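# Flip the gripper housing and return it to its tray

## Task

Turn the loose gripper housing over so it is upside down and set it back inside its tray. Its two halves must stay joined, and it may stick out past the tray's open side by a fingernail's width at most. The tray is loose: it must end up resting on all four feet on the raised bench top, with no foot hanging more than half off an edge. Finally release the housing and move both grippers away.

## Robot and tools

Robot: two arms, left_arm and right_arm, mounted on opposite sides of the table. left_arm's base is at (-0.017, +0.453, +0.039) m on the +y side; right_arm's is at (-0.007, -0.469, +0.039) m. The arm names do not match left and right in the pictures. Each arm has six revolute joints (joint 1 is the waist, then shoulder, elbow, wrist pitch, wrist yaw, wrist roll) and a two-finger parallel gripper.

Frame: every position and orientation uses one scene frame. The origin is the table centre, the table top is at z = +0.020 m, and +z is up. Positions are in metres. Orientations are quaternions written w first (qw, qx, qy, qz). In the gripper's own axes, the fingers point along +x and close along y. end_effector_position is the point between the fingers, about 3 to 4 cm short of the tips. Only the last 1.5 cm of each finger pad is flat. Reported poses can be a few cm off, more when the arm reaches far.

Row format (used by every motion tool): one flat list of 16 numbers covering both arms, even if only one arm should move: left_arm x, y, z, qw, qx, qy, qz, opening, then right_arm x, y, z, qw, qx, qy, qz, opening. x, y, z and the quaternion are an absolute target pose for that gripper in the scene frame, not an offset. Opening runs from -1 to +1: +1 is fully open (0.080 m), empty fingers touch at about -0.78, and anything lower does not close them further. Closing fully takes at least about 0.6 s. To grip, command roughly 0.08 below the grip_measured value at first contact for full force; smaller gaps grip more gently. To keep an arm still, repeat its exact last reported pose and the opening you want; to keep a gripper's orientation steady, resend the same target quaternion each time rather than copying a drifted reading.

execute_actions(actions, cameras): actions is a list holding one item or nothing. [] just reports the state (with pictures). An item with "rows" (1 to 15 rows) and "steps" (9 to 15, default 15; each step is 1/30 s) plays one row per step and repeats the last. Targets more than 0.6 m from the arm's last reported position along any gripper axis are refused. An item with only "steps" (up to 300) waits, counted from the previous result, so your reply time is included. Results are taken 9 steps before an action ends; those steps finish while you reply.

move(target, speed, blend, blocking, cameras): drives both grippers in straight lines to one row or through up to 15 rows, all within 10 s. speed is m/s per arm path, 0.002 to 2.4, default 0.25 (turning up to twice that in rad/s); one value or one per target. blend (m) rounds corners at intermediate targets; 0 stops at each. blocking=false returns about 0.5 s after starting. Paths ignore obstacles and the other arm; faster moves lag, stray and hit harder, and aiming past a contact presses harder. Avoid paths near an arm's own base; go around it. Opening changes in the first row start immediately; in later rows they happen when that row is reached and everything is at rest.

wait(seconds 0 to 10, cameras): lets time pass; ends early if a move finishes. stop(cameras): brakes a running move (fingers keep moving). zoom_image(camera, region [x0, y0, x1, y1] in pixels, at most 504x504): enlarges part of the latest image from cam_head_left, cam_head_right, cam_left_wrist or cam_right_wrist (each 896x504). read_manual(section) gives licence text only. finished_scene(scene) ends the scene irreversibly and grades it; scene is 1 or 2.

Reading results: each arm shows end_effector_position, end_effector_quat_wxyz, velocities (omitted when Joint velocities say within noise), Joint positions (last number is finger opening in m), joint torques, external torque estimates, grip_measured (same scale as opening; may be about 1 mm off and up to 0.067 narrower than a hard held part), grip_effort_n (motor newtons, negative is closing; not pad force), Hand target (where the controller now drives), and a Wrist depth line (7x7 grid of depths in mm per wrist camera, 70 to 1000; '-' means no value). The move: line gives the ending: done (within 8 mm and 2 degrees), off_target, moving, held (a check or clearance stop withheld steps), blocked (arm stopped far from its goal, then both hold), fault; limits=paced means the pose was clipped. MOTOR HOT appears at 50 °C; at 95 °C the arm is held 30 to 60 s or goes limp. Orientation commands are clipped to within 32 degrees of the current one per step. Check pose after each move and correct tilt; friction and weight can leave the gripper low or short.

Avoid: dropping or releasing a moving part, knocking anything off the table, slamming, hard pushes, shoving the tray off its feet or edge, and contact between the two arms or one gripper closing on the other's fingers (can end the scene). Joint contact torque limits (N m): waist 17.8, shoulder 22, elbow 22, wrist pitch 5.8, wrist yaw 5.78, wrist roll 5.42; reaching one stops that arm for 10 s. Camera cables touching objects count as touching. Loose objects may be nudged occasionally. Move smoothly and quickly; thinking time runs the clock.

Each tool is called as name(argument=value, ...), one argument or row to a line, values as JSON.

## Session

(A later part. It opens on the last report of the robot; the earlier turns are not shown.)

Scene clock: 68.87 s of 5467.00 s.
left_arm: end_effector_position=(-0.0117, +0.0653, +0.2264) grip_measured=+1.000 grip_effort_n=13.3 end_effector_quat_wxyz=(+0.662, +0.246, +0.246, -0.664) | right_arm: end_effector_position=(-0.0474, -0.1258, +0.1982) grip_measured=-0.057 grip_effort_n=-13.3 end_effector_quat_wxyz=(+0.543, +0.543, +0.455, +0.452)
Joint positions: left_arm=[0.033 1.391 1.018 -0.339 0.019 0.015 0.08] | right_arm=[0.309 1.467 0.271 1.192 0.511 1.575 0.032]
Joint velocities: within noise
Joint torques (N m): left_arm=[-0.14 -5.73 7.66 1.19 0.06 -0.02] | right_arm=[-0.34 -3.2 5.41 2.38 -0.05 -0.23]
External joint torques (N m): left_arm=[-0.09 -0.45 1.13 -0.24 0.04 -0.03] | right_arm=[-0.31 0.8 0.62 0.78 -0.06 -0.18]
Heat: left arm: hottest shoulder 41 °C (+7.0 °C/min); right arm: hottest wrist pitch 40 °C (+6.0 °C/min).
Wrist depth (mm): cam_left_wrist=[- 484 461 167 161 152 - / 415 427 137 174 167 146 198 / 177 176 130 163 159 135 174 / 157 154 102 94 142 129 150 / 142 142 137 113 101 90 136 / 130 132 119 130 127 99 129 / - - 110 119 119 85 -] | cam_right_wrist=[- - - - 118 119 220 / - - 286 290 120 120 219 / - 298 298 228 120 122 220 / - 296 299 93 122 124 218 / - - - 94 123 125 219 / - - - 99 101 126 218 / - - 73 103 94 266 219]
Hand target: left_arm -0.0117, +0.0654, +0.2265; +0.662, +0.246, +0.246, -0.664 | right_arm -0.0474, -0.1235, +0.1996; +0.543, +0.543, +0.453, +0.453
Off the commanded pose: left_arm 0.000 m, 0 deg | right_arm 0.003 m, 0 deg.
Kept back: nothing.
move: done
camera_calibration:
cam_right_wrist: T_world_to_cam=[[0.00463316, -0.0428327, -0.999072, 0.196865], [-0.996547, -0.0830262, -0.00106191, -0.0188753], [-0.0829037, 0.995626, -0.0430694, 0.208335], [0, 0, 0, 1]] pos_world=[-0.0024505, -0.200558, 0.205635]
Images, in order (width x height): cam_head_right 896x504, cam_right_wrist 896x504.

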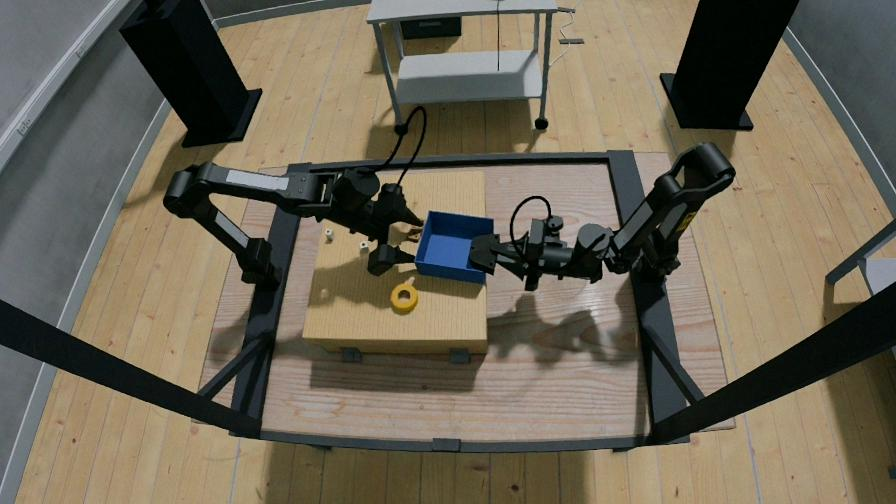

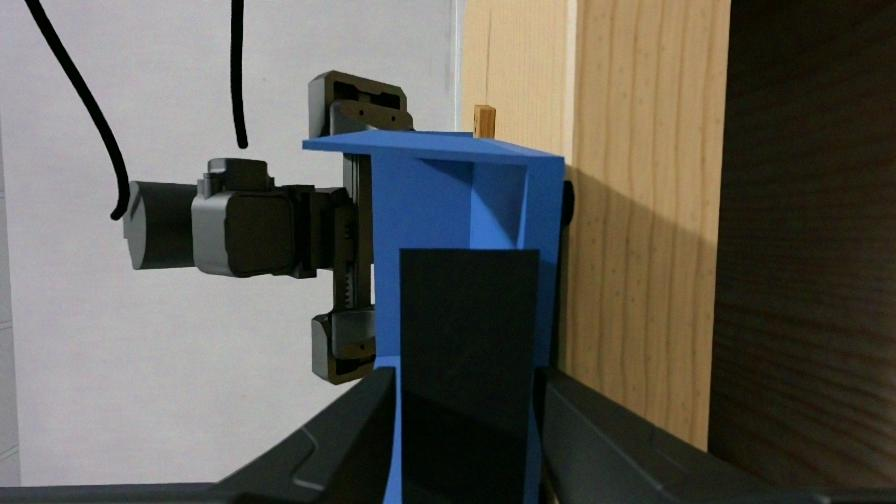

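move(
  target=[
    [-0.0117,0.0654,0.2265,0.662,0.246,0.246,-0.664,1,-0.0475,-0.1245,0.1995,0.5429,0.5429,0.4531,0.4531,-0.32],
  ],
  speed=[0.03],
  cameras=["cam_right_wrist"],
)

move(
  target=[
    [-0.0117,0.0654,0.2265,0.662,0.246,0.246,-0.664,1,-0.0475,-0.1265,0.217,0.5429,0.5429,0.4531,0.4531,-0.34],
  ],
  speed=[0.03],
  cameras=["cam_right_wrist","cam_left_wrist"],
)

zoom_image(
  camera="cam_left_wrist",
  region=[400, 0, 720, 200],
)

Scene clock: 69.93 s of 5467.00 s.
left_arm: end_effector_position=(-0.0117, +0.0653, +0.2264) grip_measured=+1.000 grip_effort_n=13.3 end_effector_quat_wxyz=(+0.662, +0.246, +0.246, -0.664) | right_arm: end_effector_position=(-0.0475, -0.1254, +0.1991) grip_measured=-0.228 grip_effort_n=-83.5 end_effector_quat_wxyz=(+0.542, +0.544, +0.454, +0.452)
Joint positions: left_arm=[0.033 1.391 1.018 -0.339 0.019 0.015 0.08] | right_arm=[0.309 1.468 0.273 1.195 0.511 1.575 0.025]
Joint velocities: within noise
Joint torques (N m): left_arm=[-0.11 -5.7 7.55 1.2 0.02 -0.03] | right_arm=[-0.18 -3.7 4.89 2.11 0.01 -0.23]
External joint torques (N m): left_arm=[-0.13 -0.45 1.02 -0.23 0.02 -0.03] | right_arm=[-0.17 0.26 0.13 0.53 0.01 -0.17]
Heat: left arm: hottest shoulder 41 °C (+7.0 °C/min); right arm: hottest wrist pitch 40 °C (+5.0 °C/min).
Wrist depth (mm): cam_left_wrist=[- 477 456 167 161 152 - / 418 421 137 174 166 146 197 / 176 177 130 162 159 135 175 / 158 155 102 94 141 129 153 / 142 142 137 115 103 91 136 / 130 132 119 129 127 99 129 / - - 110 119 119 86 -] | cam_right_wrist=[- - - - 118 118 221 / - - 285 303 119 120 221 / - 301 298 227 119 121 220 / - 296 298 93 121 123 220 / - - - 95 122 124 219 / - - 293 99 101 126 220 / - - - 103 95 268 220]
Hand target: left_arm -0.0117, +0.0654, +0.2265; +0.662, +0.246, +0.246, -0.664 | right_arm -0.0475, -0.1245, +0.1996; +0.543, +0.543, +0.453, +0.453
Off the commanded pose: left_arm 0.000 m, 0 deg | right_arm 0.001 m, 0 deg.
Kept back: nothing.
move: done
camera_calibration:
cam_right_wrist: T_world_to_cam=[[0.00347256, -0.0392105, -0.999225, 0.198235], [-0.996509, -0.0834799, -0.0001873, -0.0192218], [-0.0834078, 0.995738, -0.0393635, 0.207307], [0, 0, 0, 1]] pos_world=[-0.00255205, -0.200255, 0.206238]
Images, in order (width x height): cam_right_wrist 896x504.

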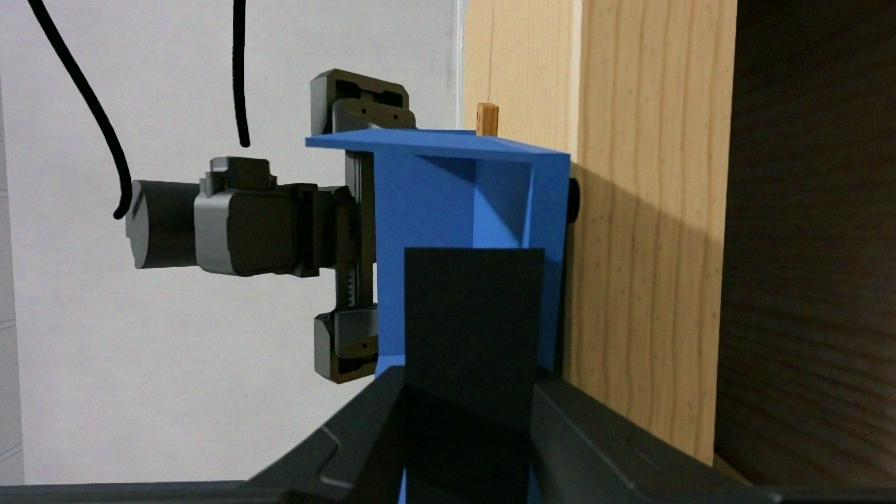

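Scene clock: 70.77 s of 5467.00 s.
left_arm: end_effector_position=(-0.0117, +0.0653, +0.2264) grip_measured=+1.000 grip_effort_n=13.3 end_effector_quat_wxyz=(+0.662, +0.246, +0.246, -0.664) | right_arm: end_effector_position=(-0.0468, -0.1275, +0.2104) grip_measured=-0.228 grip_effort_n=-83.5 end_effector_quat_wxyz=(+0.548, +0.538, +0.457, +0.450)
Joint positions: left_arm=[0.033 1.391 1.018 -0.339 0.019 0.015 0.08] | right_arm=[0.309 1.37 0.294 1.057 0.511 1.575 0.025]
Joint velocities: within noise
Joint torques (N m): left_arm=[-0.15 -5.7 7.7 1.18 0.06 0.02] | right_arm=[0.08 -4.59 5.93 2.2 0.14 -0.24]
External joint torques (N m): left_arm=[-0.16 -0.56 1.27 -0.22 0.05 0.01] | right_arm=[0.07 -0.81 0.56 0.57 0.14 -0.18]
Heat: left arm: hottest shoulder 41 °C (+6.0 °C/min); right arm: hottest wrist pitch 40 °C (+5.0 °C/min).
Wrist depth (mm): cam_left_wrist=[- 482 461 166 147 152 - / 414 419 137 176 171 146 198 / 177 177 130 163 158 135 175 / 157 154 102 94 141 129 153 / 142 142 137 115 103 91 136 / 130 132 119 129 127 100 129 / - - 110 119 119 85 -] | cam_right_wrist=[- - - - 151 121 233 / - - 296 300 150 122 233 / - 299 300 229 123 124 232 / - 298 300 93 123 125 232 / - - - 94 117 127 231 / - - - 99 100 128 232 / - - - 103 95 130 232]
Hand target: left_arm -0.0117, +0.0654, +0.2265; +0.662, +0.246, +0.246, -0.664 | right_arm -0.0475, -0.1266, +0.2170; +0.543, +0.543, +0.453, +0.453
Off the commanded pose: left_arm 0.000 m, 0 deg | right_arm 0.007 m, 1 deg.
Kept back: nothing.
move: done
camera_calibration:
cam_left_wrist: T_world_to_cam=[[-0.998915, 0.0456799, -0.00902236, -0.00640596], [0.0436895, 0.852509, -0.520883, 0.0964922], [-0.0161022, -0.520713, -0.85358, 0.304968], [0, 0, 0, 1]] pos_world=[-0.00570404, 0.0768329, 0.310518]
cam_right_wrist: T_world_to_cam=[[0.00927291, -0.0561183, -0.998381, 0.207336], [-0.996499, -0.0834812, -0.00456301, -0.0178256], [-0.08309, 0.994928, -0.0566959, 0.213503], [0, 0, 0, 1]] pos_world=[-0.00194581, -0.202273, 0.219024]
Images, in order (width x height): cam_left_wrist 896x504, cam_right_wrist 896x504.

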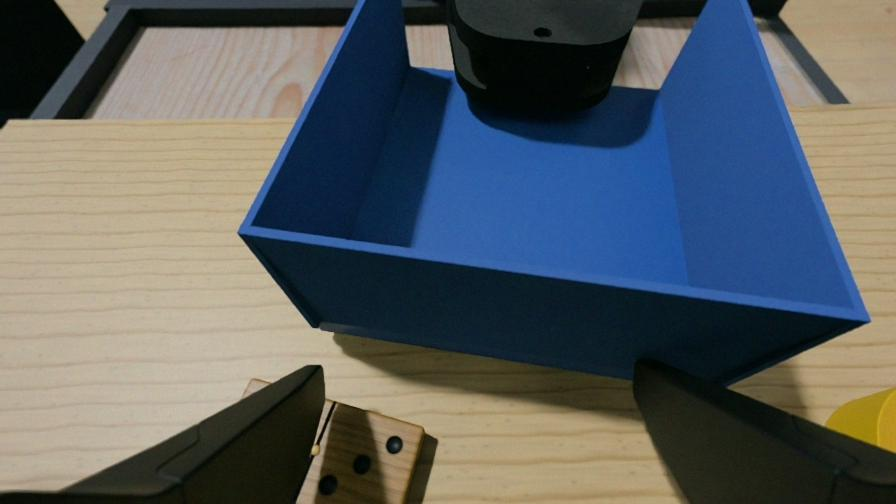

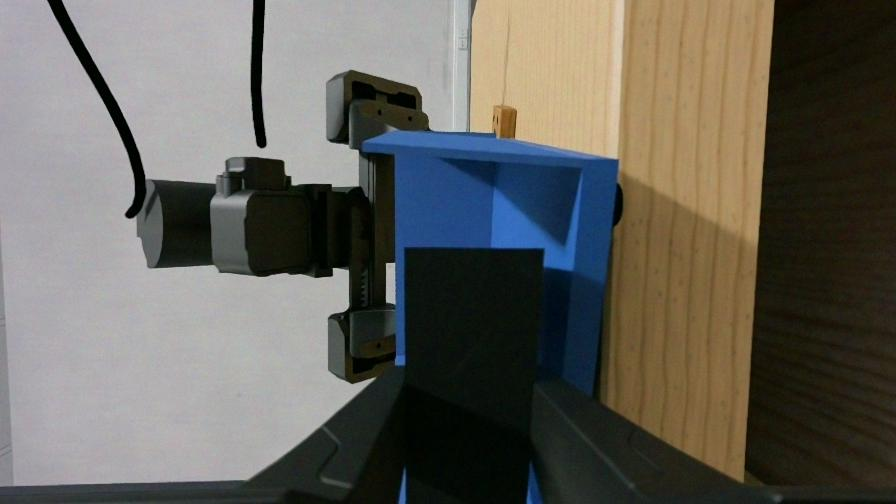

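Scaled by 1.575 from the camera's 896x504 image, which has a finer 1280x720 frame.

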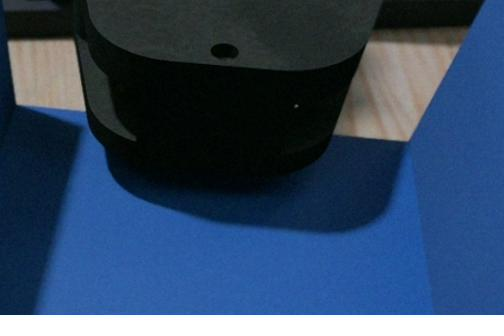

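move(
  target=[
    [-0.0117,0.0654,0.2265,0.662,0.246,0.246,-0.664,1,-0.0475,-0.127,0.275,0.5429,0.5429,0.4531,0.4531,-0.34],
    [-0.0117,0.0654,0.2265,0.662,0.246,0.246,-0.664,1,-0.030,-0.175,0.29,0.5,0.5,0.5,0.5,-0.34],
    [-0.0117,0.0654,0.2265,0.662,0.246,0.246,-0.664,1,-0.030,-0.175,0.29,0.7071,0,0,0.7071,-0.34],
    [-0.0117,0.0654,0.2265,0.662,0.246,0.246,-0.664,1,-0.0479,-0.150,0.28,0.5429,-0.5429,-0.4531,0.4531,-0.34],
  ],
  speed=[0.12,0.2,0.6,0.6],
  cameras=["cam_right_wrist"],
)

move(
  target=[
    [-0.0117,0.0654,0.2265,0.662,0.246,0.246,-0.664,1,-0.0480,-0.1275,0.25,0.5429,-0.5429,-0.4531,0.4531,-0.34],
    [-0.0117,0.0654,0.2265,0.662,0.246,0.246,-0.664,1,-0.0480,-0.1275,0.211,0.5429,-0.5429,-0.4531,0.4531,-0.34],
  ],
  speed=[0.12,0.06],
)

zoom_image(
  camera="cam_head_right",
  region=[410, 190, 530, 300],
)

zoom_image(
  camera="cam_left_wrist",
  region=[380, 0, 720, 200],
)

Scene clock: 76.97 s of 5467.00 s.
left_arm: end_effector_position=(-0.0117, +0.0653, +0.2264) grip_measured=+1.000 grip_effort_n=13.3 end_effector_quat_wxyz=(+0.662, +0.246, +0.246, -0.664) | right_arm: end_effector_position=(-0.0472, -0.1503, +0.2804) grip_measured=-0.228 grip_effort_n=-83.5 end_effector_quat_wxyz=(+0.545, -0.541, -0.451, +0.454)
Joint positions: left_arm=[0.033 1.391 1.018 -0.339 0.019 0.015 0.08] | right_arm=[0.352 1 0.419 0.58 0.555 -1.564 0.025]
Joint velocities: within noise
Joint torques (N m): left_arm=[-0.12 -5.5 7.7 1.19 0.1 0.03] | right_arm=[0.21 -2.23 6.23 2.5 0.14 -0.12]
External joint torques (N m): left_arm=[-0.15 -0.31 1.18 -0.25 0.1 0.03] | right_arm=[0.18 0.41 -0.64 0.85 0.15 -0.17]
Heat: left arm: hottest shoulder 41 °C (+5.0 °C/min); right arm: hottest wrist pitch 40 °C (+4.0 °C/min).
Wrist depth (mm): cam_left_wrist=[- 478 460 469 490 152 - / 415 420 137 180 180 146 197 / 177 177 130 162 159 135 175 / 157 154 102 94 142 129 153 / 143 142 136 115 103 91 136 / 130 132 119 129 127 99 129 / - - 110 119 119 86 -] | cam_right_wrist=[144 197 356 - - - - / 130 160 248 638 - - - / 130 171 251 317 334 - - / 132 172 260 287 - - - / 139 173 251 94 - - - / 154 176 206 99 99 - - / 165 151 - 103 95 - -]
Hand target: left_arm -0.0117, +0.0654, +0.2265; +0.662, +0.246, +0.246, -0.664 | right_arm -0.0479, -0.1500, +0.2800; +0.543, -0.543, -0.453, +0.453
Off the commanded pose: left_arm 0.000 m, 0 deg | right_arm 0.001 m, 0 deg.
Kept back: nothing.
move: done
camera_calibration:
cam_right_wrist: T_world_to_cam=[[-0.0149986, -0.0348929, 0.999279, -0.282135], [0.903512, -0.42856, -0.00140329, 0.0171094], [0.4283, 0.902839, 0.037954, 0.223824], [0, 0, 0, 1]] pos_world=[-0.115554, -0.204589, 0.27346]
Images, in order (width x height): cam_right_wrist 896x504.

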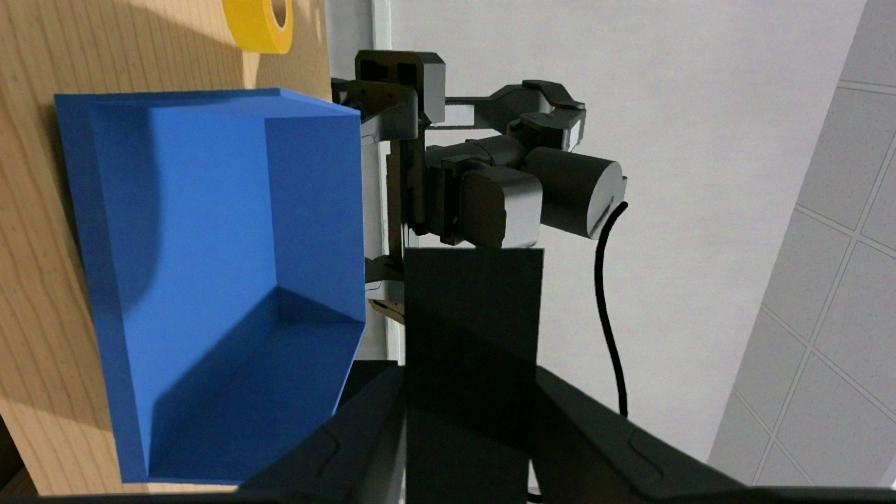

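Scene clock: 78.30 s of 5467.00 s.
left_arm: end_effector_position=(-0.0117, +0.0653, +0.2264) grip_measured=+1.000 grip_effort_n=13.3 end_effector_quat_wxyz=(+0.662, +0.246, +0.246, -0.664) | right_arm: end_effector_position=(-0.0489, -0.1270, +0.2142) grip_measured=-0.228 grip_effort_n=-83.5 end_effector_quat_wxyz=(+0.547, -0.539, -0.453, +0.454)
Joint positions: left_arm=[0.033 1.391 1.018 -0.339 0.019 0.015 0.08] | right_arm=[0.318 1.383 0.295 1.094 0.52 -1.565 0.025]
Joint velocities: within noise
Joint torques (N m): left_arm=[-0.08 -5.93 7.71 1.19 0.01 0.02] | right_arm=[-0.35 -3.19 4.32 2.5 -0.06 -0.12]
External joint torques (N m): left_arm=[-0.09 -0.75 1.25 -0.21 0.01 0.02] | right_arm=[-0.35 0.67 -0.98 0.85 -0.06 -0.17]
Heat: left arm: hottest shoulder 41 °C (+5.1 °C/min); right arm: hottest wrist pitch 40 °C (+4.0 °C/min).
Wrist depth (mm): cam_left_wrist=[- 482 458 152 147 152 - / 414 422 137 176 175 146 197 / 176 177 130 162 159 135 174 / 158 154 102 94 142 129 153 / 142 142 136 115 103 91 136 / 130 132 119 129 127 99 129 / - - 110 119 119 85 -] | cam_right_wrist=[- 90 138 - - - - / 95 96 105 272 408 - - / 101 102 105 232 299 340 - / 227 109 110 93 286 - - / 239 117 119 95 - - - / 252 126 124 99 99 - - / 251 134 - 103 95 - -]
Hand target: left_arm -0.0117, +0.0654, +0.2265; +0.662, +0.246, +0.246, -0.664 | right_arm -0.0480, -0.1275, +0.2110; +0.543, -0.543, -0.453, +0.453
Off the commanded pose: left_arm 0.000 m, 0 deg | right_arm 0.003 m, 1 deg.
Kept back: nothing.
move: done
camera_calibration:
cam_left_wrist: T_world_to_cam=[[-0.998915, 0.0456799, -0.00902236, -0.00640596], [0.0436895, 0.852509, -0.520883, 0.0964922], [-0.0161022, -0.520713, -0.85358, 0.304968], [0, 0, 0, 1]] pos_world=[-0.00570404, 0.0768329, 0.310518]
cam_right_wrist: T_world_to_cam=[[-0.0133101, -0.0415179, 0.999049, -0.215949], [0.903825, -0.427863, -0.00573947, 0.0296373], [0.427695, 0.902889, 0.0432199, 0.204799], [0, 0, 0, 1]] pos_world=[-0.117253, -0.181196, 0.207062]

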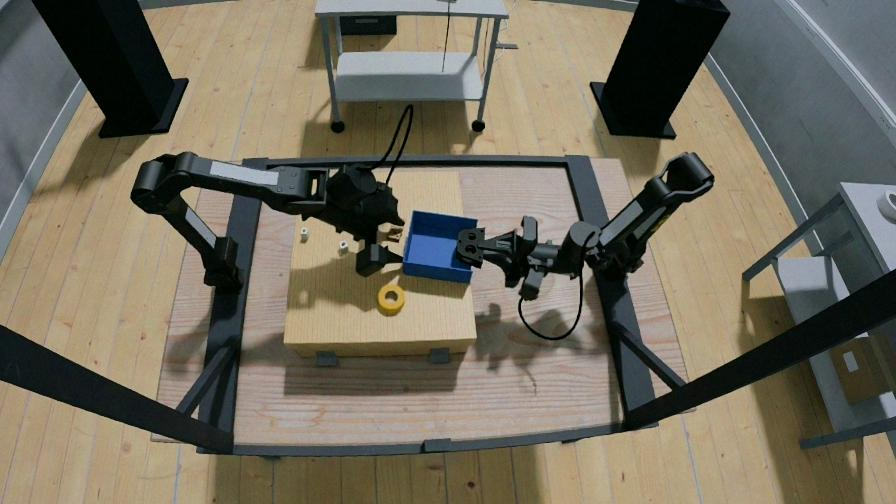

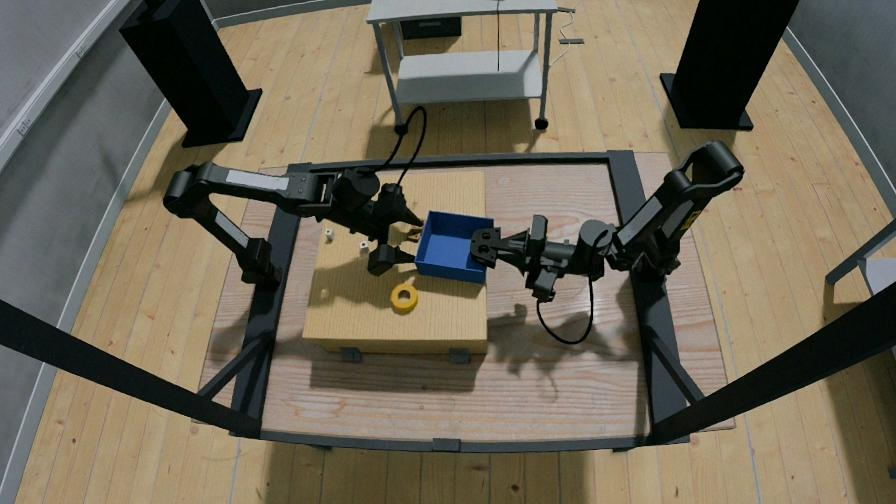

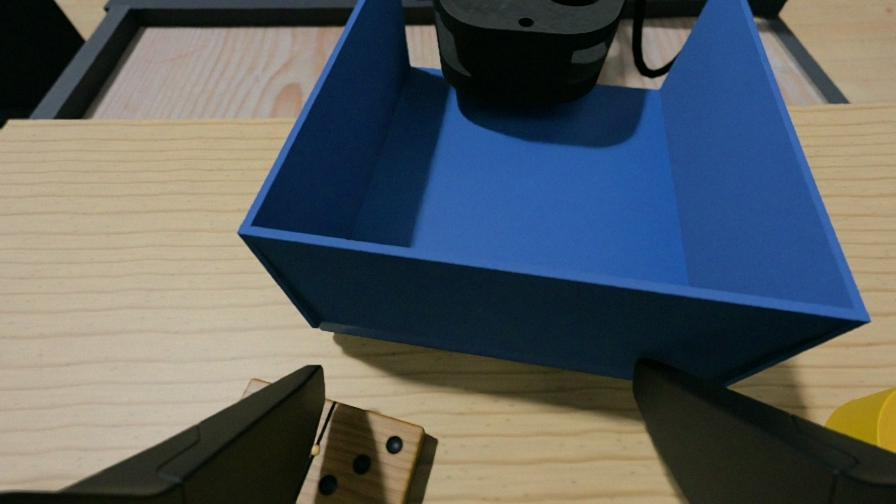

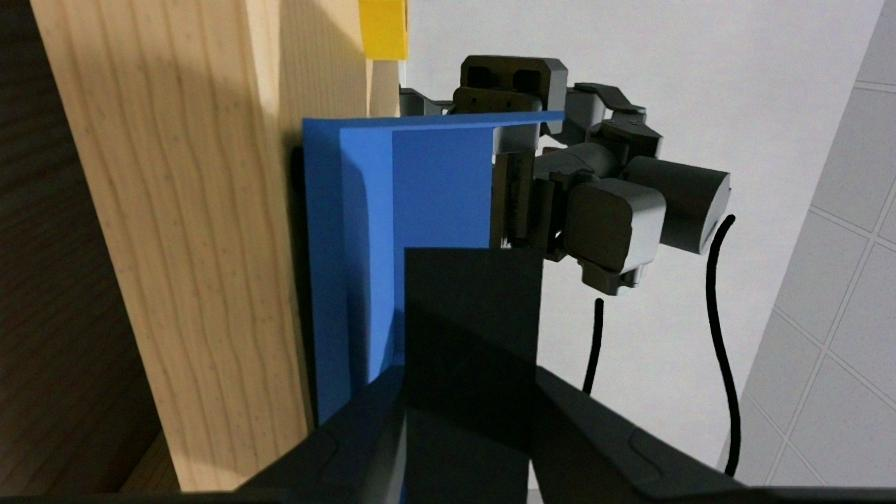

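Scaled by 4.200 from the camera's 896x504 image, which has a finer 1280x720 frame.

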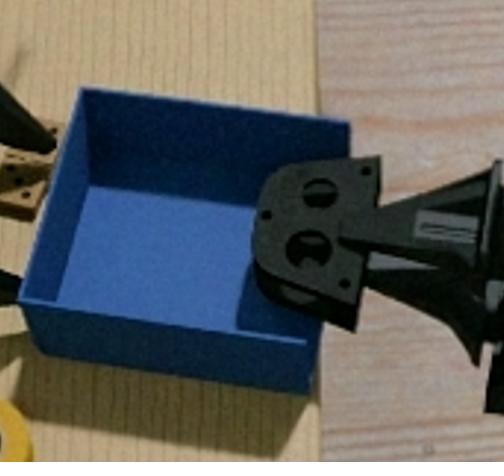

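Scaled by 1.482 from the camera's 896x504 image, which has a finer 1280x720 frame.

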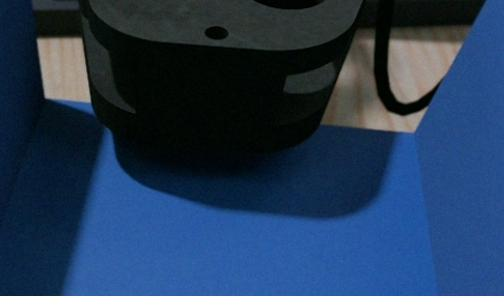

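move(
  target=[
    [-0.0117,0.0654,0.2265,0.662,0.246,0.246,-0.664,1,-0.0477,-0.1277,0.1965,0.5429,-0.5429,-0.4531,0.4531,-0.34],
  ],
  speed=[0.03],
  cameras=["cam_right_wrist","cam_left_wrist"],
)

zoom_image(
  camera="cam_left_wrist",
  region=[380, 0, 720, 200],
)

zoom_image(
  camera="cam_right_wrist",
  region=[200, 80, 624, 504],
)

Scene clock: 79.63 s of 5467.00 s.
left_arm: end_effector_position=(-0.0117, +0.0653, +0.2264) grip_measured=+1.000 grip_effort_n=13.3 end_effector_quat_wxyz=(+0.662, +0.246, +0.246, -0.664) | right_arm: end_effector_position=(-0.0486, -0.1270, +0.1997) grip_measured=-0.228 grip_effort_n=-83.5 end_effector_quat_wxyz=(+0.547, -0.539, -0.453, +0.453)
Joint positions: left_arm=[0.033 1.391 1.018 -0.339 0.019 0.015 0.08] | right_arm=[0.316 1.47 0.267 1.21 0.519 -1.566 0.025]
Joint velocities: within noise
Joint torques (N m): left_arm=[-0.1 -5.87 7.62 1.22 0.06 0] | right_arm=[-0.38 -3.47 3.96 2.54 -0.06 -0.13]
External joint torques (N m): left_arm=[-0.09 -0.66 1.11 -0.21 0.05 0] | right_arm=[-0.36 0.55 -0.89 0.89 -0.06 -0.18]
Heat: left arm: hottest shoulder 41 °C (+5.0 °C/min); right arm: hottest wrist pitch 40 °C (+3.0 °C/min).
Wrist depth (mm): cam_left_wrist=[- 481 463 167 168 152 - / 414 425 137 171 171 146 198 / 176 176 130 162 159 135 175 / 158 154 102 94 141 129 153 / 142 142 137 115 103 91 136 / 130 132 119 129 127 99 129 / - - 110 119 119 85 -] | cam_right_wrist=[210 90 93 - - - - / 220 95 97 276 272 - - / 220 102 102 231 301 325 - / 231 109 109 93 303 327 - / 232 117 118 95 - - - / 233 130 125 99 100 - - / 233 294 - 103 95 - -]
Hand target: left_arm -0.0117, +0.0654, +0.2265; +0.662, +0.246, +0.246, -0.664 | right_arm -0.0477, -0.1277, +0.1965; +0.543, -0.543, -0.453, +0.453
Off the commanded pose: left_arm 0.000 m, 0 deg | right_arm 0.003 m, 1 deg.
Kept back: nothing.
move: done
camera_calibration:
cam_left_wrist: T_world_to_cam=[[-0.998915, 0.0456799, -0.00902236, -0.00640596], [0.0436895, 0.852509, -0.520883, 0.0964922], [-0.0161022, -0.520713, -0.85358, 0.304968], [0, 0, 0, 1]] pos_world=[-0.00570404, 0.0768329, 0.310518]
cam_right_wrist: T_world_to_cam=[[-0.013569, -0.041838, 0.999032, -0.201448], [0.903825, -0.427865, -0.00564252, 0.0292206], [0.427687, 0.902874, 0.0436199, 0.205312], [0, 0, 0, 1]] pos_world=[-0.116953, -0.181296, 0.192462]
Images, in order (width x height): cam_left_wrist 896x504, cam_right_wrist 896x504.

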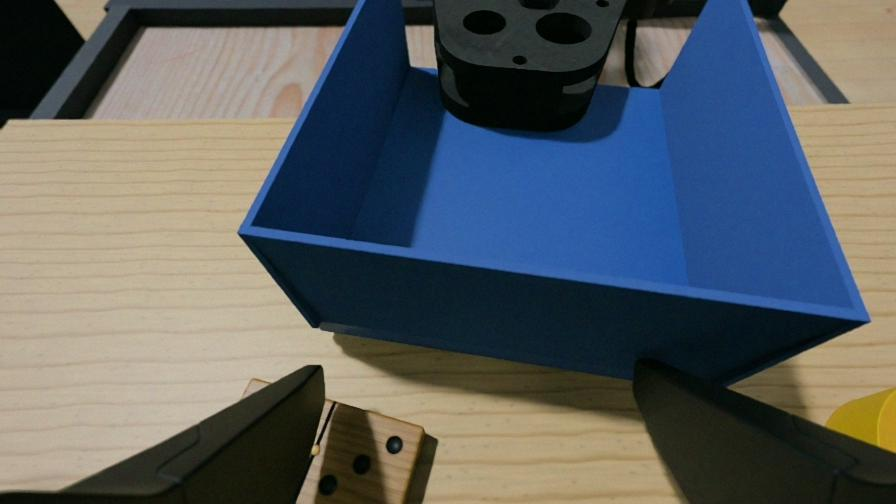

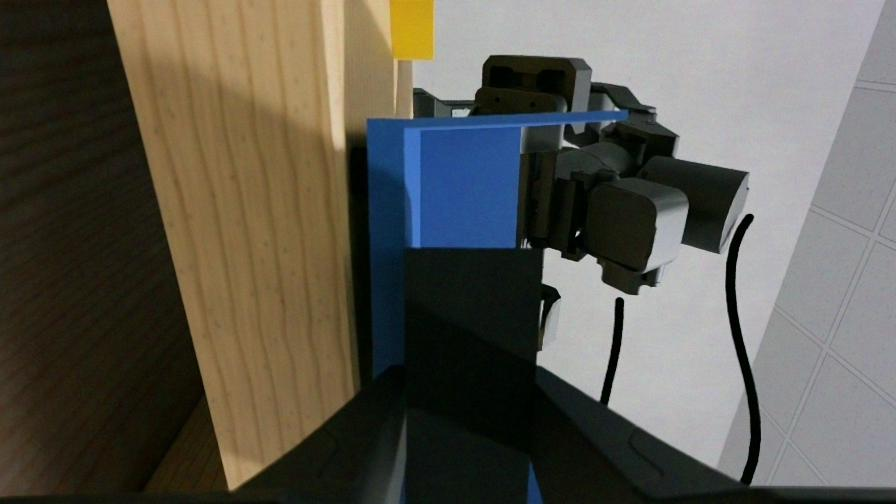

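Scaled by 1.482 from the camera's 896x504 image, which has a finer 1280x720 frame.

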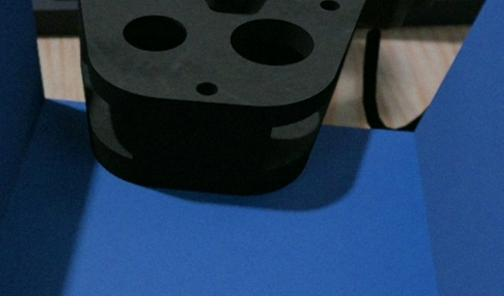

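Scaled by 1.189 from the camera's 896x504 image, which has a finer 1280x720 frame.

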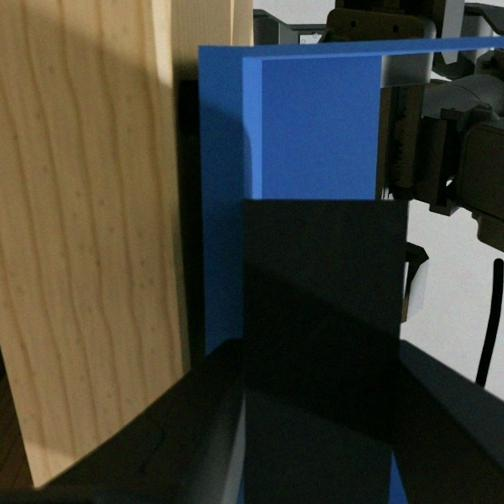

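move(
  target=[
    [-0.0117,0.0654,0.2265,0.662,0.246,0.246,-0.664,1,-0.0477,-0.1277,0.193,0.5429,-0.5429,-0.4531,0.4531,-0.34],
  ],
  speed=[0.02],
  cameras=["cam_right_wrist","cam_left_wrist"],
)

zoom_image(
  camera="cam_left_wrist",
  region=[380, 0, 720, 200],
)

zoom_image(
  camera="cam_right_wrist",
  region=[200, 80, 624, 504],
)

Scene clock: 80.73 s of 5467.00 s.
left_arm: end_effector_position=(-0.0117, +0.0653, +0.2264) grip_measured=+1.000 grip_effort_n=13.3 end_effector_quat_wxyz=(+0.662, +0.246, +0.246, -0.664) | right_arm: end_effector_position=(-0.0487, -0.1267, +0.1985) grip_measured=-0.228 grip_effort_n=-83.5 end_effector_quat_wxyz=(+0.549, -0.536, -0.454, +0.452)
Joint positions: left_arm=[0.033 1.391 1.018 -0.339 0.019 0.015 0.08] | right_arm=[0.316 1.49 0.263 1.243 0.519 -1.567 0.025]
Joint velocities: within noise
Joint torques (N m): left_arm=[-0.07 -5.95 7.81 1.21 0.05 -0.01] | right_arm=[-0.35 -3.11 3.55 2.25 -0.05 -0.1]
External joint torques (N m): left_arm=[-0.03 -0.67 1.24 -0.24 0.03 -0.02] | right_arm=[-0.37 1 -1.19 0.6 -0.05 -0.15]
Heat: left arm: hottest shoulder 41 °C (+5.0 °C/min); right arm: hottest wrist pitch 41 °C (+4.0 °C/min).
Wrist depth (mm): cam_left_wrist=[- 481 458 167 169 150 - / 414 419 137 171 171 146 198 / 176 176 130 163 159 135 175 / 157 154 102 94 142 129 153 / 143 142 137 116 103 91 136 / 130 132 119 129 127 99 130 / - - 110 119 119 85 -] | cam_right_wrist=[- 89 96 - - - - / 222 94 96 270 274 - - / 222 101 102 230 298 330 - / 233 108 109 93 300 324 - / 233 116 117 94 - - - / 233 127 124 99 100 - - / 233 295 - 103 95 - -]
Hand target: left_arm -0.0117, +0.0654, +0.2265; +0.662, +0.246, +0.246, -0.664 | right_arm -0.0477, -0.1278, +0.1930; +0.543, -0.543, -0.453, +0.453
Off the commanded pose: left_arm 0.000 m, 0 deg | right_arm 0.006 m, 1 deg.
Kept back: nothing.
move: done
camera_calibration:
cam_left_wrist: T_world_to_cam=[[-0.998915, 0.0456799, -0.00902236, -0.00640596], [0.0436895, 0.852509, -0.520883, 0.0964922], [-0.0161022, -0.520713, -0.85358, 0.304968], [0, 0, 0, 1]] pos_world=[-0.00570404, 0.0768329, 0.310518]
cam_right_wrist: T_world_to_cam=[[-0.0117776, -0.049835, 0.998688, -0.201109], [0.903849, -0.427719, -0.0106842, 0.0305507], [0.42769, 0.902537, 0.0500808, 0.203814], [0, 0, 0, 1]] pos_world=[-0.117151, -0.180905, 0.190964]
Images, in order (width x height): cam_left_wrist 896x504, cam_right_wrist 896x504.

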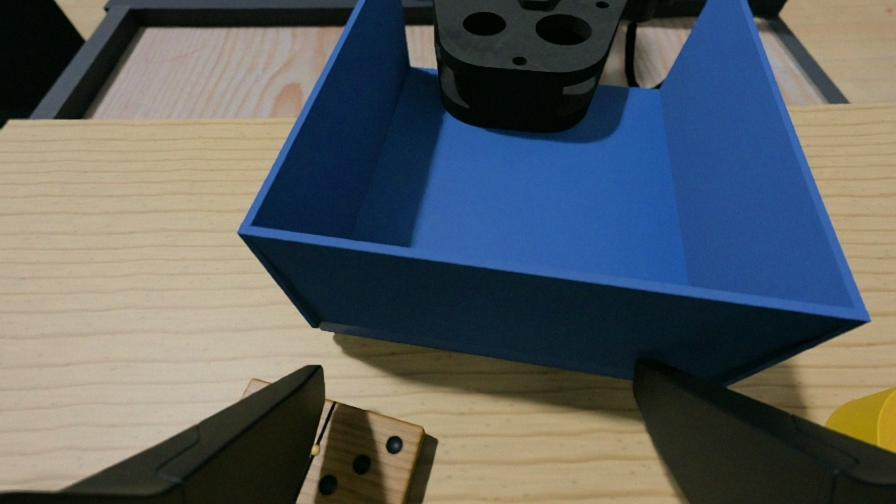

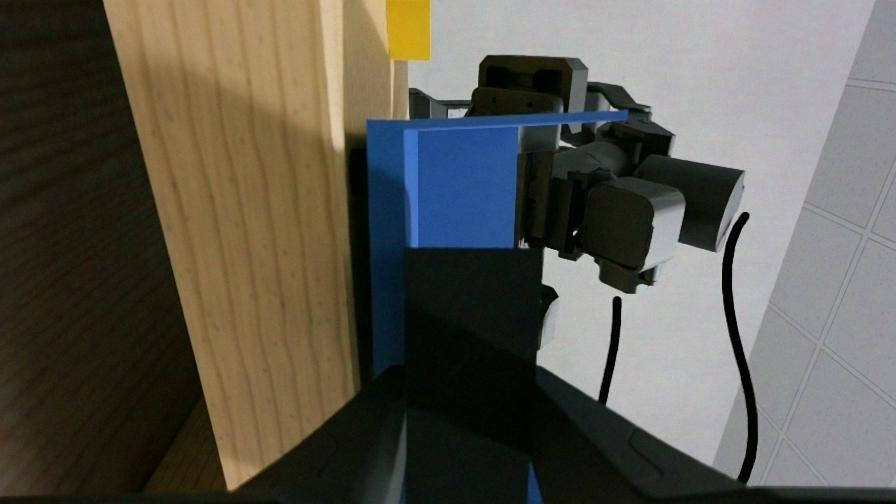

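Scaled by 1.482 from the camera's 896x504 image, which has a finer 1280x720 frame.

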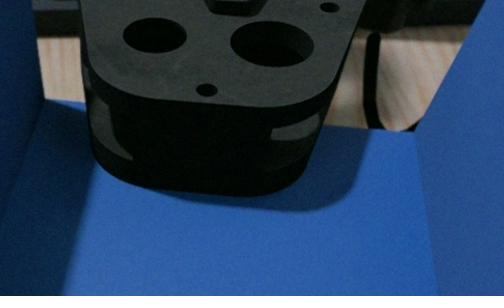

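Scaled by 1.189 from the camera's 896x504 image, which has a finer 1280x720 frame.

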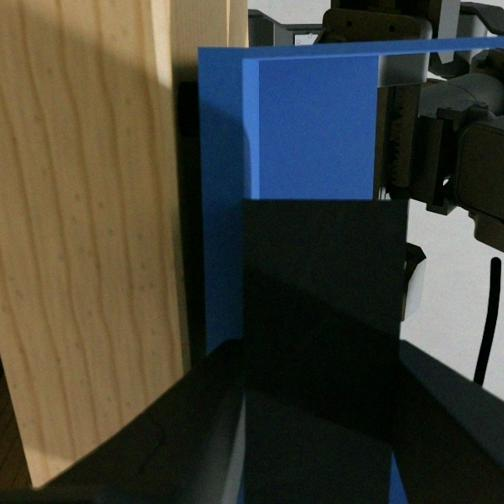

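move(
  target=[
    [-0.0117,0.0654,0.2265,0.662,0.246,0.246,-0.664,1,-0.0485,-0.1268,0.1982,0.5429,-0.5429,-0.4531,0.4531,-0.09],
  ],
  speed=[0.02],
  cameras=["cam_right_wrist","cam_left_wrist"],
)

zoom_image(
  camera="cam_left_wrist",
  region=[380, 0, 720, 200],
)

zoom_image(
  camera="cam_right_wrist",
  region=[200, 80, 624, 504],
)

Scene clock: 81.83 s of 5467.00 s.
left_arm: end_effector_position=(-0.0117, +0.0653, +0.2264) grip_measured=+1.000 grip_effort_n=13.3 end_effector_quat_wxyz=(+0.662, +0.246, +0.246, -0.664) | right_arm: end_effector_position=(-0.0484, -0.1275, +0.1965) grip_measured=-0.093 grip_effort_n=14.2 end_effector_quat_wxyz=(+0.543, -0.543, -0.452, +0.454)
Joint positions: left_arm=[0.033 1.391 1.018 -0.339 0.019 0.015 0.08] | right_arm=[0.316 1.475 0.263 1.209 0.519 -1.567 0.031]
Joint velocities: within noise
Joint torques (N m): left_arm=[-0.08 -5.8 7.65 1.23 0.02 -0.03] | right_arm=[-0.12 -4.38 4.96 1.82 0.02 -0.11]
External joint torques (N m): left_arm=[-0.02 -0.62 1.16 -0.19 0.01 -0.03] | right_arm=[-0.12 -0.33 0.16 0.17 0.02 -0.16]
Heat: left arm: hottest shoulder 41 °C (+4.0 °C/min); right arm: hottest wrist pitch 41 °C (+4.0 °C/min).
Wrist depth (mm): cam_left_wrist=[- 484 457 167 170 150 - / 412 419 137 172 171 146 198 / 176 177 130 163 159 135 174 / 157 154 102 94 142 129 153 / 142 142 136 116 103 91 136 / 130 132 119 129 127 99 130 / - - 110 119 118 85 -] | cam_right_wrist=[216 91 92 - - - - / 215 96 98 274 266 - - / 227 102 103 231 296 324 - / 228 110 110 108 303 316 - / 228 120 118 95 - - - / 229 271 124 99 99 - - / 229 - 80 103 92 - -]
Hand target: left_arm -0.0117, +0.0654, +0.2265; +0.662, +0.246, +0.246, -0.664 | right_arm -0.0485, -0.1268, +0.1982; +0.543, -0.543, -0.453, +0.453
Off the commanded pose: left_arm 0.000 m, 0 deg | right_arm 0.002 m, 0 deg.
Kept back: nothing.
move: done
camera_calibration:
cam_left_wrist: T_world_to_cam=[[-0.998915, 0.0456799, -0.00902236, -0.00640596], [0.0436895, 0.852509, -0.520883, 0.0964922], [-0.0161022, -0.520713, -0.85358, 0.304968], [0, 0, 0, 1]] pos_world=[-0.00570404, 0.0768329, 0.310518]
cam_right_wrist: T_world_to_cam=[[-0.0179521, -0.0323053, 0.999317, -0.197401], [0.903857, -0.427828, 0.00240668, 0.0273028], [0.427458, 0.903283, 0.0368798, 0.207122], [0, 0, 0, 1]] pos_world=[-0.116758, -0.181786, 0.189562]
Images, in order (width x height): cam_left_wrist 896x504, cam_right_wrist 896x504.

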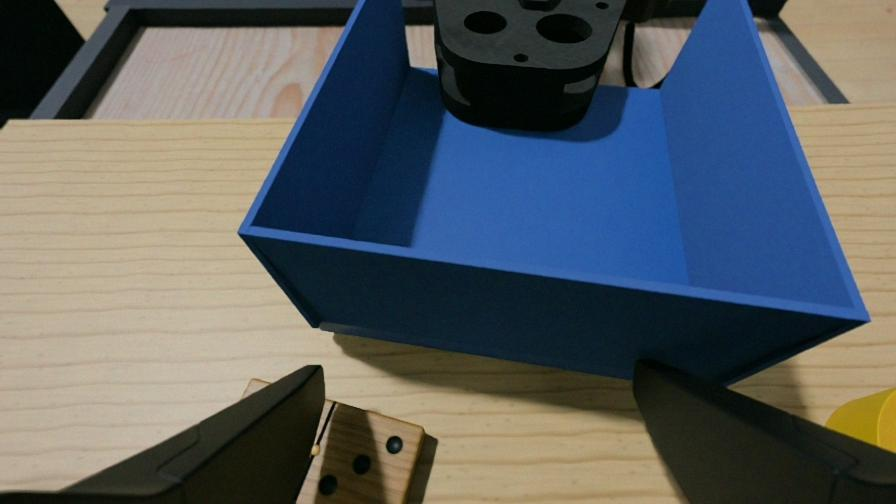

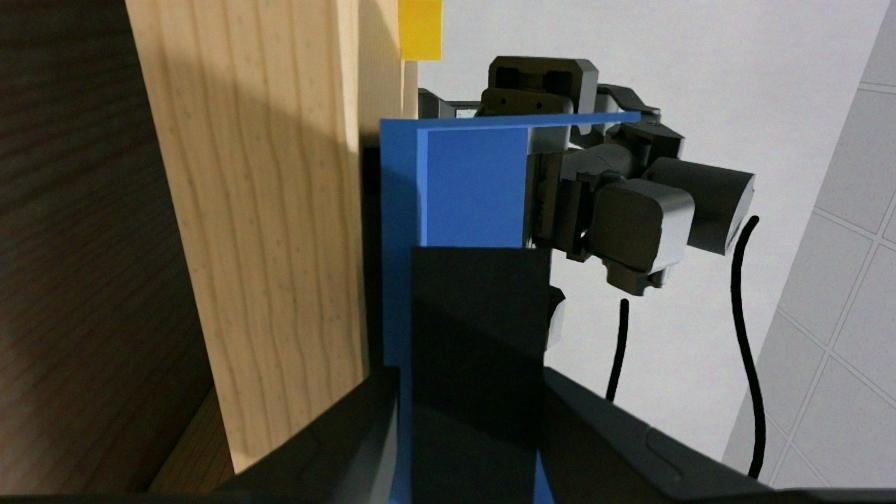

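Scaled by 1.482 from the camera's 896x504 image, which has a finer 1280x720 frame.

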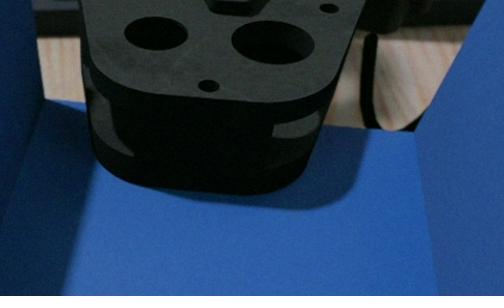

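Scaled by 1.189 from the camera's 896x504 image, which has a finer 1280x720 frame.

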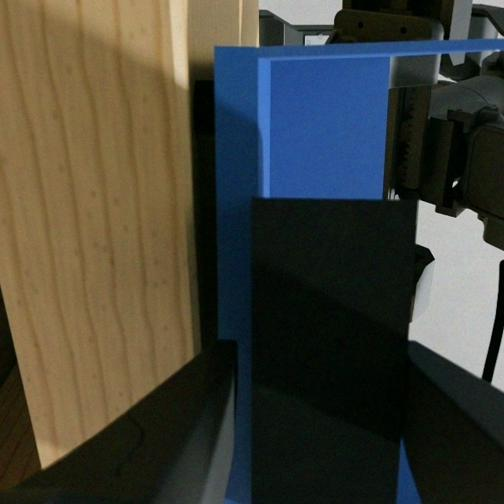

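move(
  target=[
    [-0.0117,0.0654,0.2265,0.662,0.246,0.246,-0.664,1,-0.0485,-0.1270,0.2005,0.5429,-0.5429,-0.4531,0.4531,-0.07],
    [-0.0117,0.0654,0.2265,0.662,0.246,0.246,-0.664,1,-0.0546,-0.1600,0.2005,0.5429,-0.5429,-0.4531,0.4531,-0.07],
    [-0.0117,0.0654,0.2265,0.662,0.246,0.246,-0.664,1,-0.0546,-0.1600,0.2050,0.5429,-0.5429,-0.4531,0.4531,-0.8],
    [-0.0117,0.0654,0.2265,0.662,0.246,0.246,-0.664,1,-0.0485,-0.1250,0.2055,0.5429,-0.5429,-0.4531,0.4531,-0.8],
  ],
  speed=[0.02,0.05,0.05,0.04],
)

zoom_image(
  camera="cam_right_wrist",
  region=[200, 80, 624, 504],
)

zoom_image(
  camera="cam_head_right",
  region=[410, 190, 530, 300],
)

Scene clock: 86.00 s of 5467.00 s.
left_arm: end_effector_position=(-0.0117, +0.0653, +0.2264) grip_measured=+1.000 grip_effort_n=13.3 end_effector_quat_wxyz=(+0.662, +0.246, +0.246, -0.664) | right_arm: end_effector_position=(-0.0483, -0.1274, +0.2039) grip_measured=-0.770 grip_effort_n=-83.5 end_effector_quat_wxyz=(+0.542, -0.544, -0.451, +0.455)
Joint positions: left_arm=[0.033 1.391 1.018 -0.339 0.019 0.015 0.08] | right_arm=[0.316 1.426 0.278 1.143 0.519 -1.567 0]
Joint velocities: within noise
Joint torques (N m): left_arm=[-0.06 -5.83 7.67 1.27 0.09 -0.01] | right_arm=[-0.38 -3.13 5.65 2.44 -0.04 -0.09]
External joint torques (N m): left_arm=[-0.01 -0.67 1.14 -0.17 0.08 -0.01] | right_arm=[-0.36 0.79 0.6 0.8 -0.05 -0.14]
Heat: left arm: hottest shoulder 41 °C (+3.0 °C/min); right arm: hottest wrist pitch 41 °C (+4.0 °C/min).
Wrist depth (mm): cam_left_wrist=[- 483 462 167 167 152 - / 417 423 137 165 160 146 198 / 176 177 130 162 159 135 175 / 158 154 102 94 141 129 153 / 142 142 137 115 103 91 136 / 130 132 119 129 127 100 130 / - - 110 119 119 86 -] | cam_right_wrist=[- 91 96 - - - - / 212 96 99 270 275 - - / 223 103 104 231 297 324 - / 235 110 110 106 306 325 - / 236 118 118 109 - - - / 238 130 128 98 - - - / 239 142 137 86 - - -]
Hand target: left_arm -0.0117, +0.0654, +0.2265; +0.662, +0.246, +0.246, -0.664 | right_arm -0.0485, -0.1250, +0.2056; +0.543, -0.543, -0.453, +0.453
Off the commanded pose: left_arm 0.000 m, 0 deg | right_arm 0.003 m, 0 deg.
Kept back: nothing.
move: done
camera_calibration:
cam_left_wrist: T_world_to_cam=[[-0.998915, 0.0456799, -0.00902236, -0.00640596], [0.0436895, 0.852509, -0.520883, 0.0964922], [-0.0161022, -0.520713, -0.85358, 0.304968], [0, 0, 0, 1]] pos_world=[-0.00570404, 0.0768329, 0.310518]
cam_right_wrist: T_world_to_cam=[[-0.0188864, -0.0297764, 0.999378, -0.204454], [0.903693, -0.428159, 0.00432115, 0.0268732], [0.427764, 0.903213, 0.0349951, 0.207151], [0, 0, 0, 1]] pos_world=[-0.116758, -0.181684, 0.196961]

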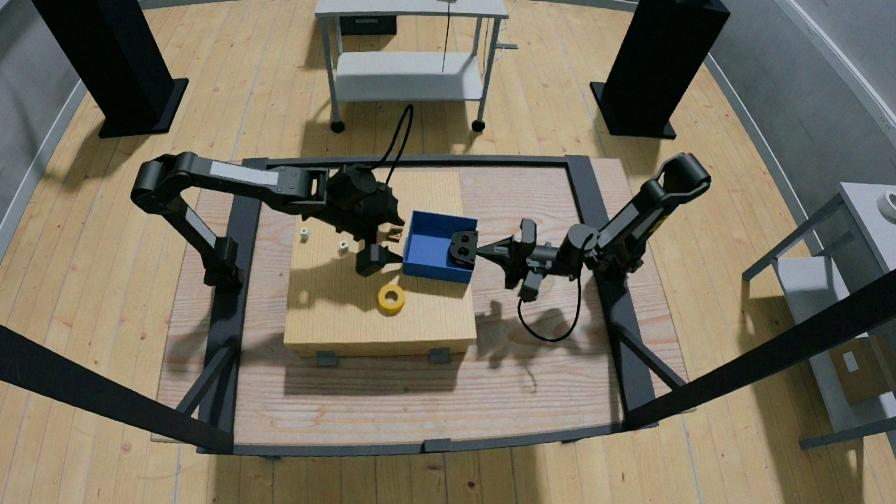

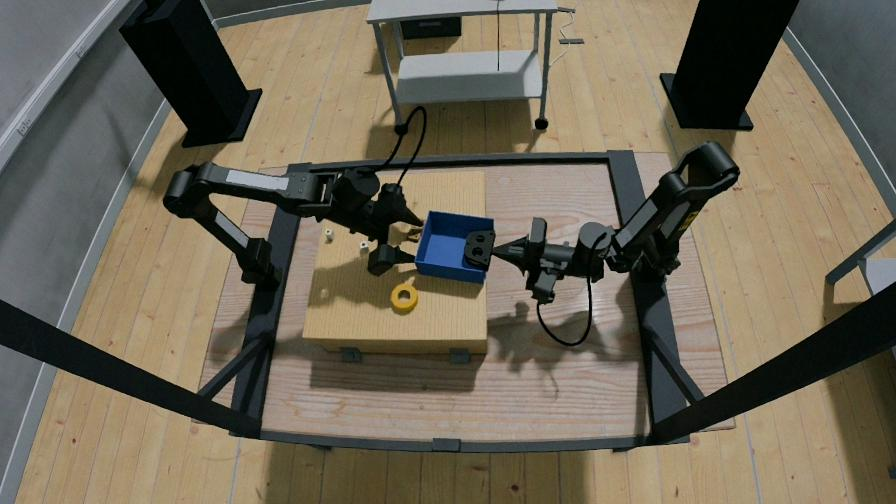

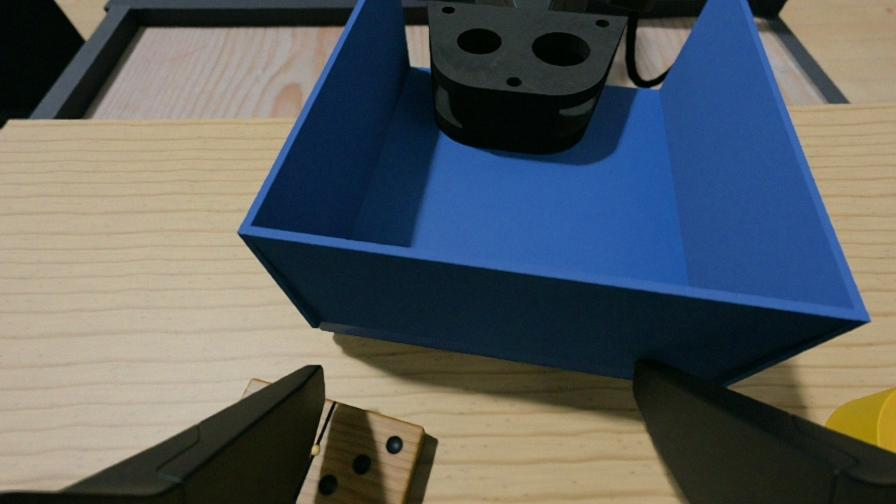

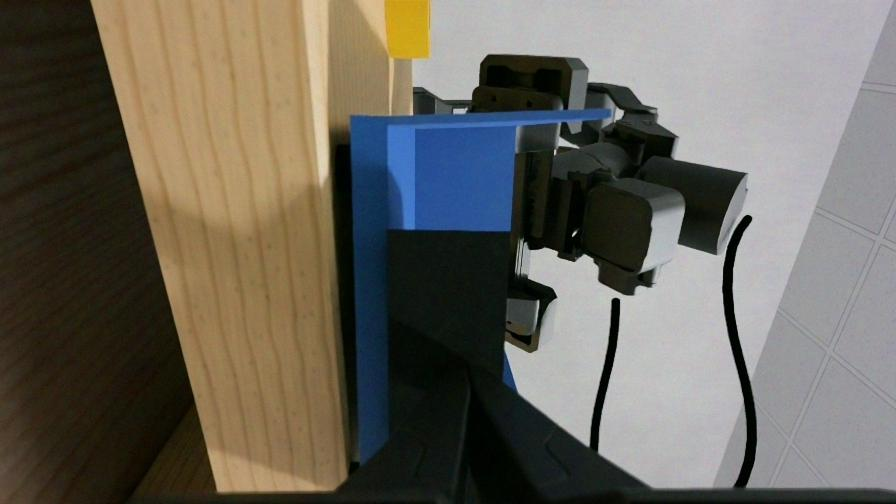

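Scaled by 1.189 from the camera's 896x504 image, which has a finer 1280x720 frame.

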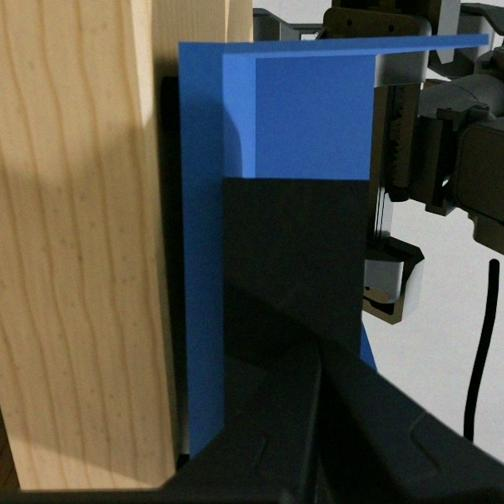

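Scaled by 4.200 from the camera's 896x504 image, which has a finer 1280x720 frame.

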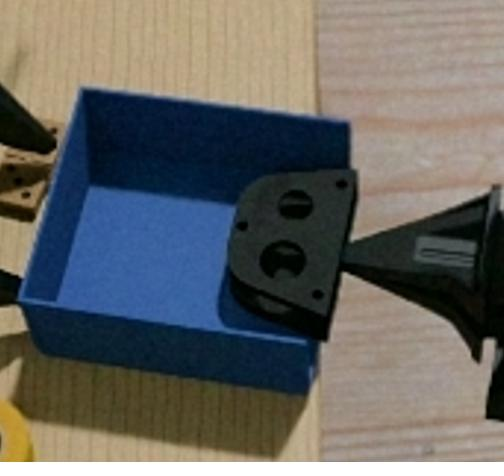

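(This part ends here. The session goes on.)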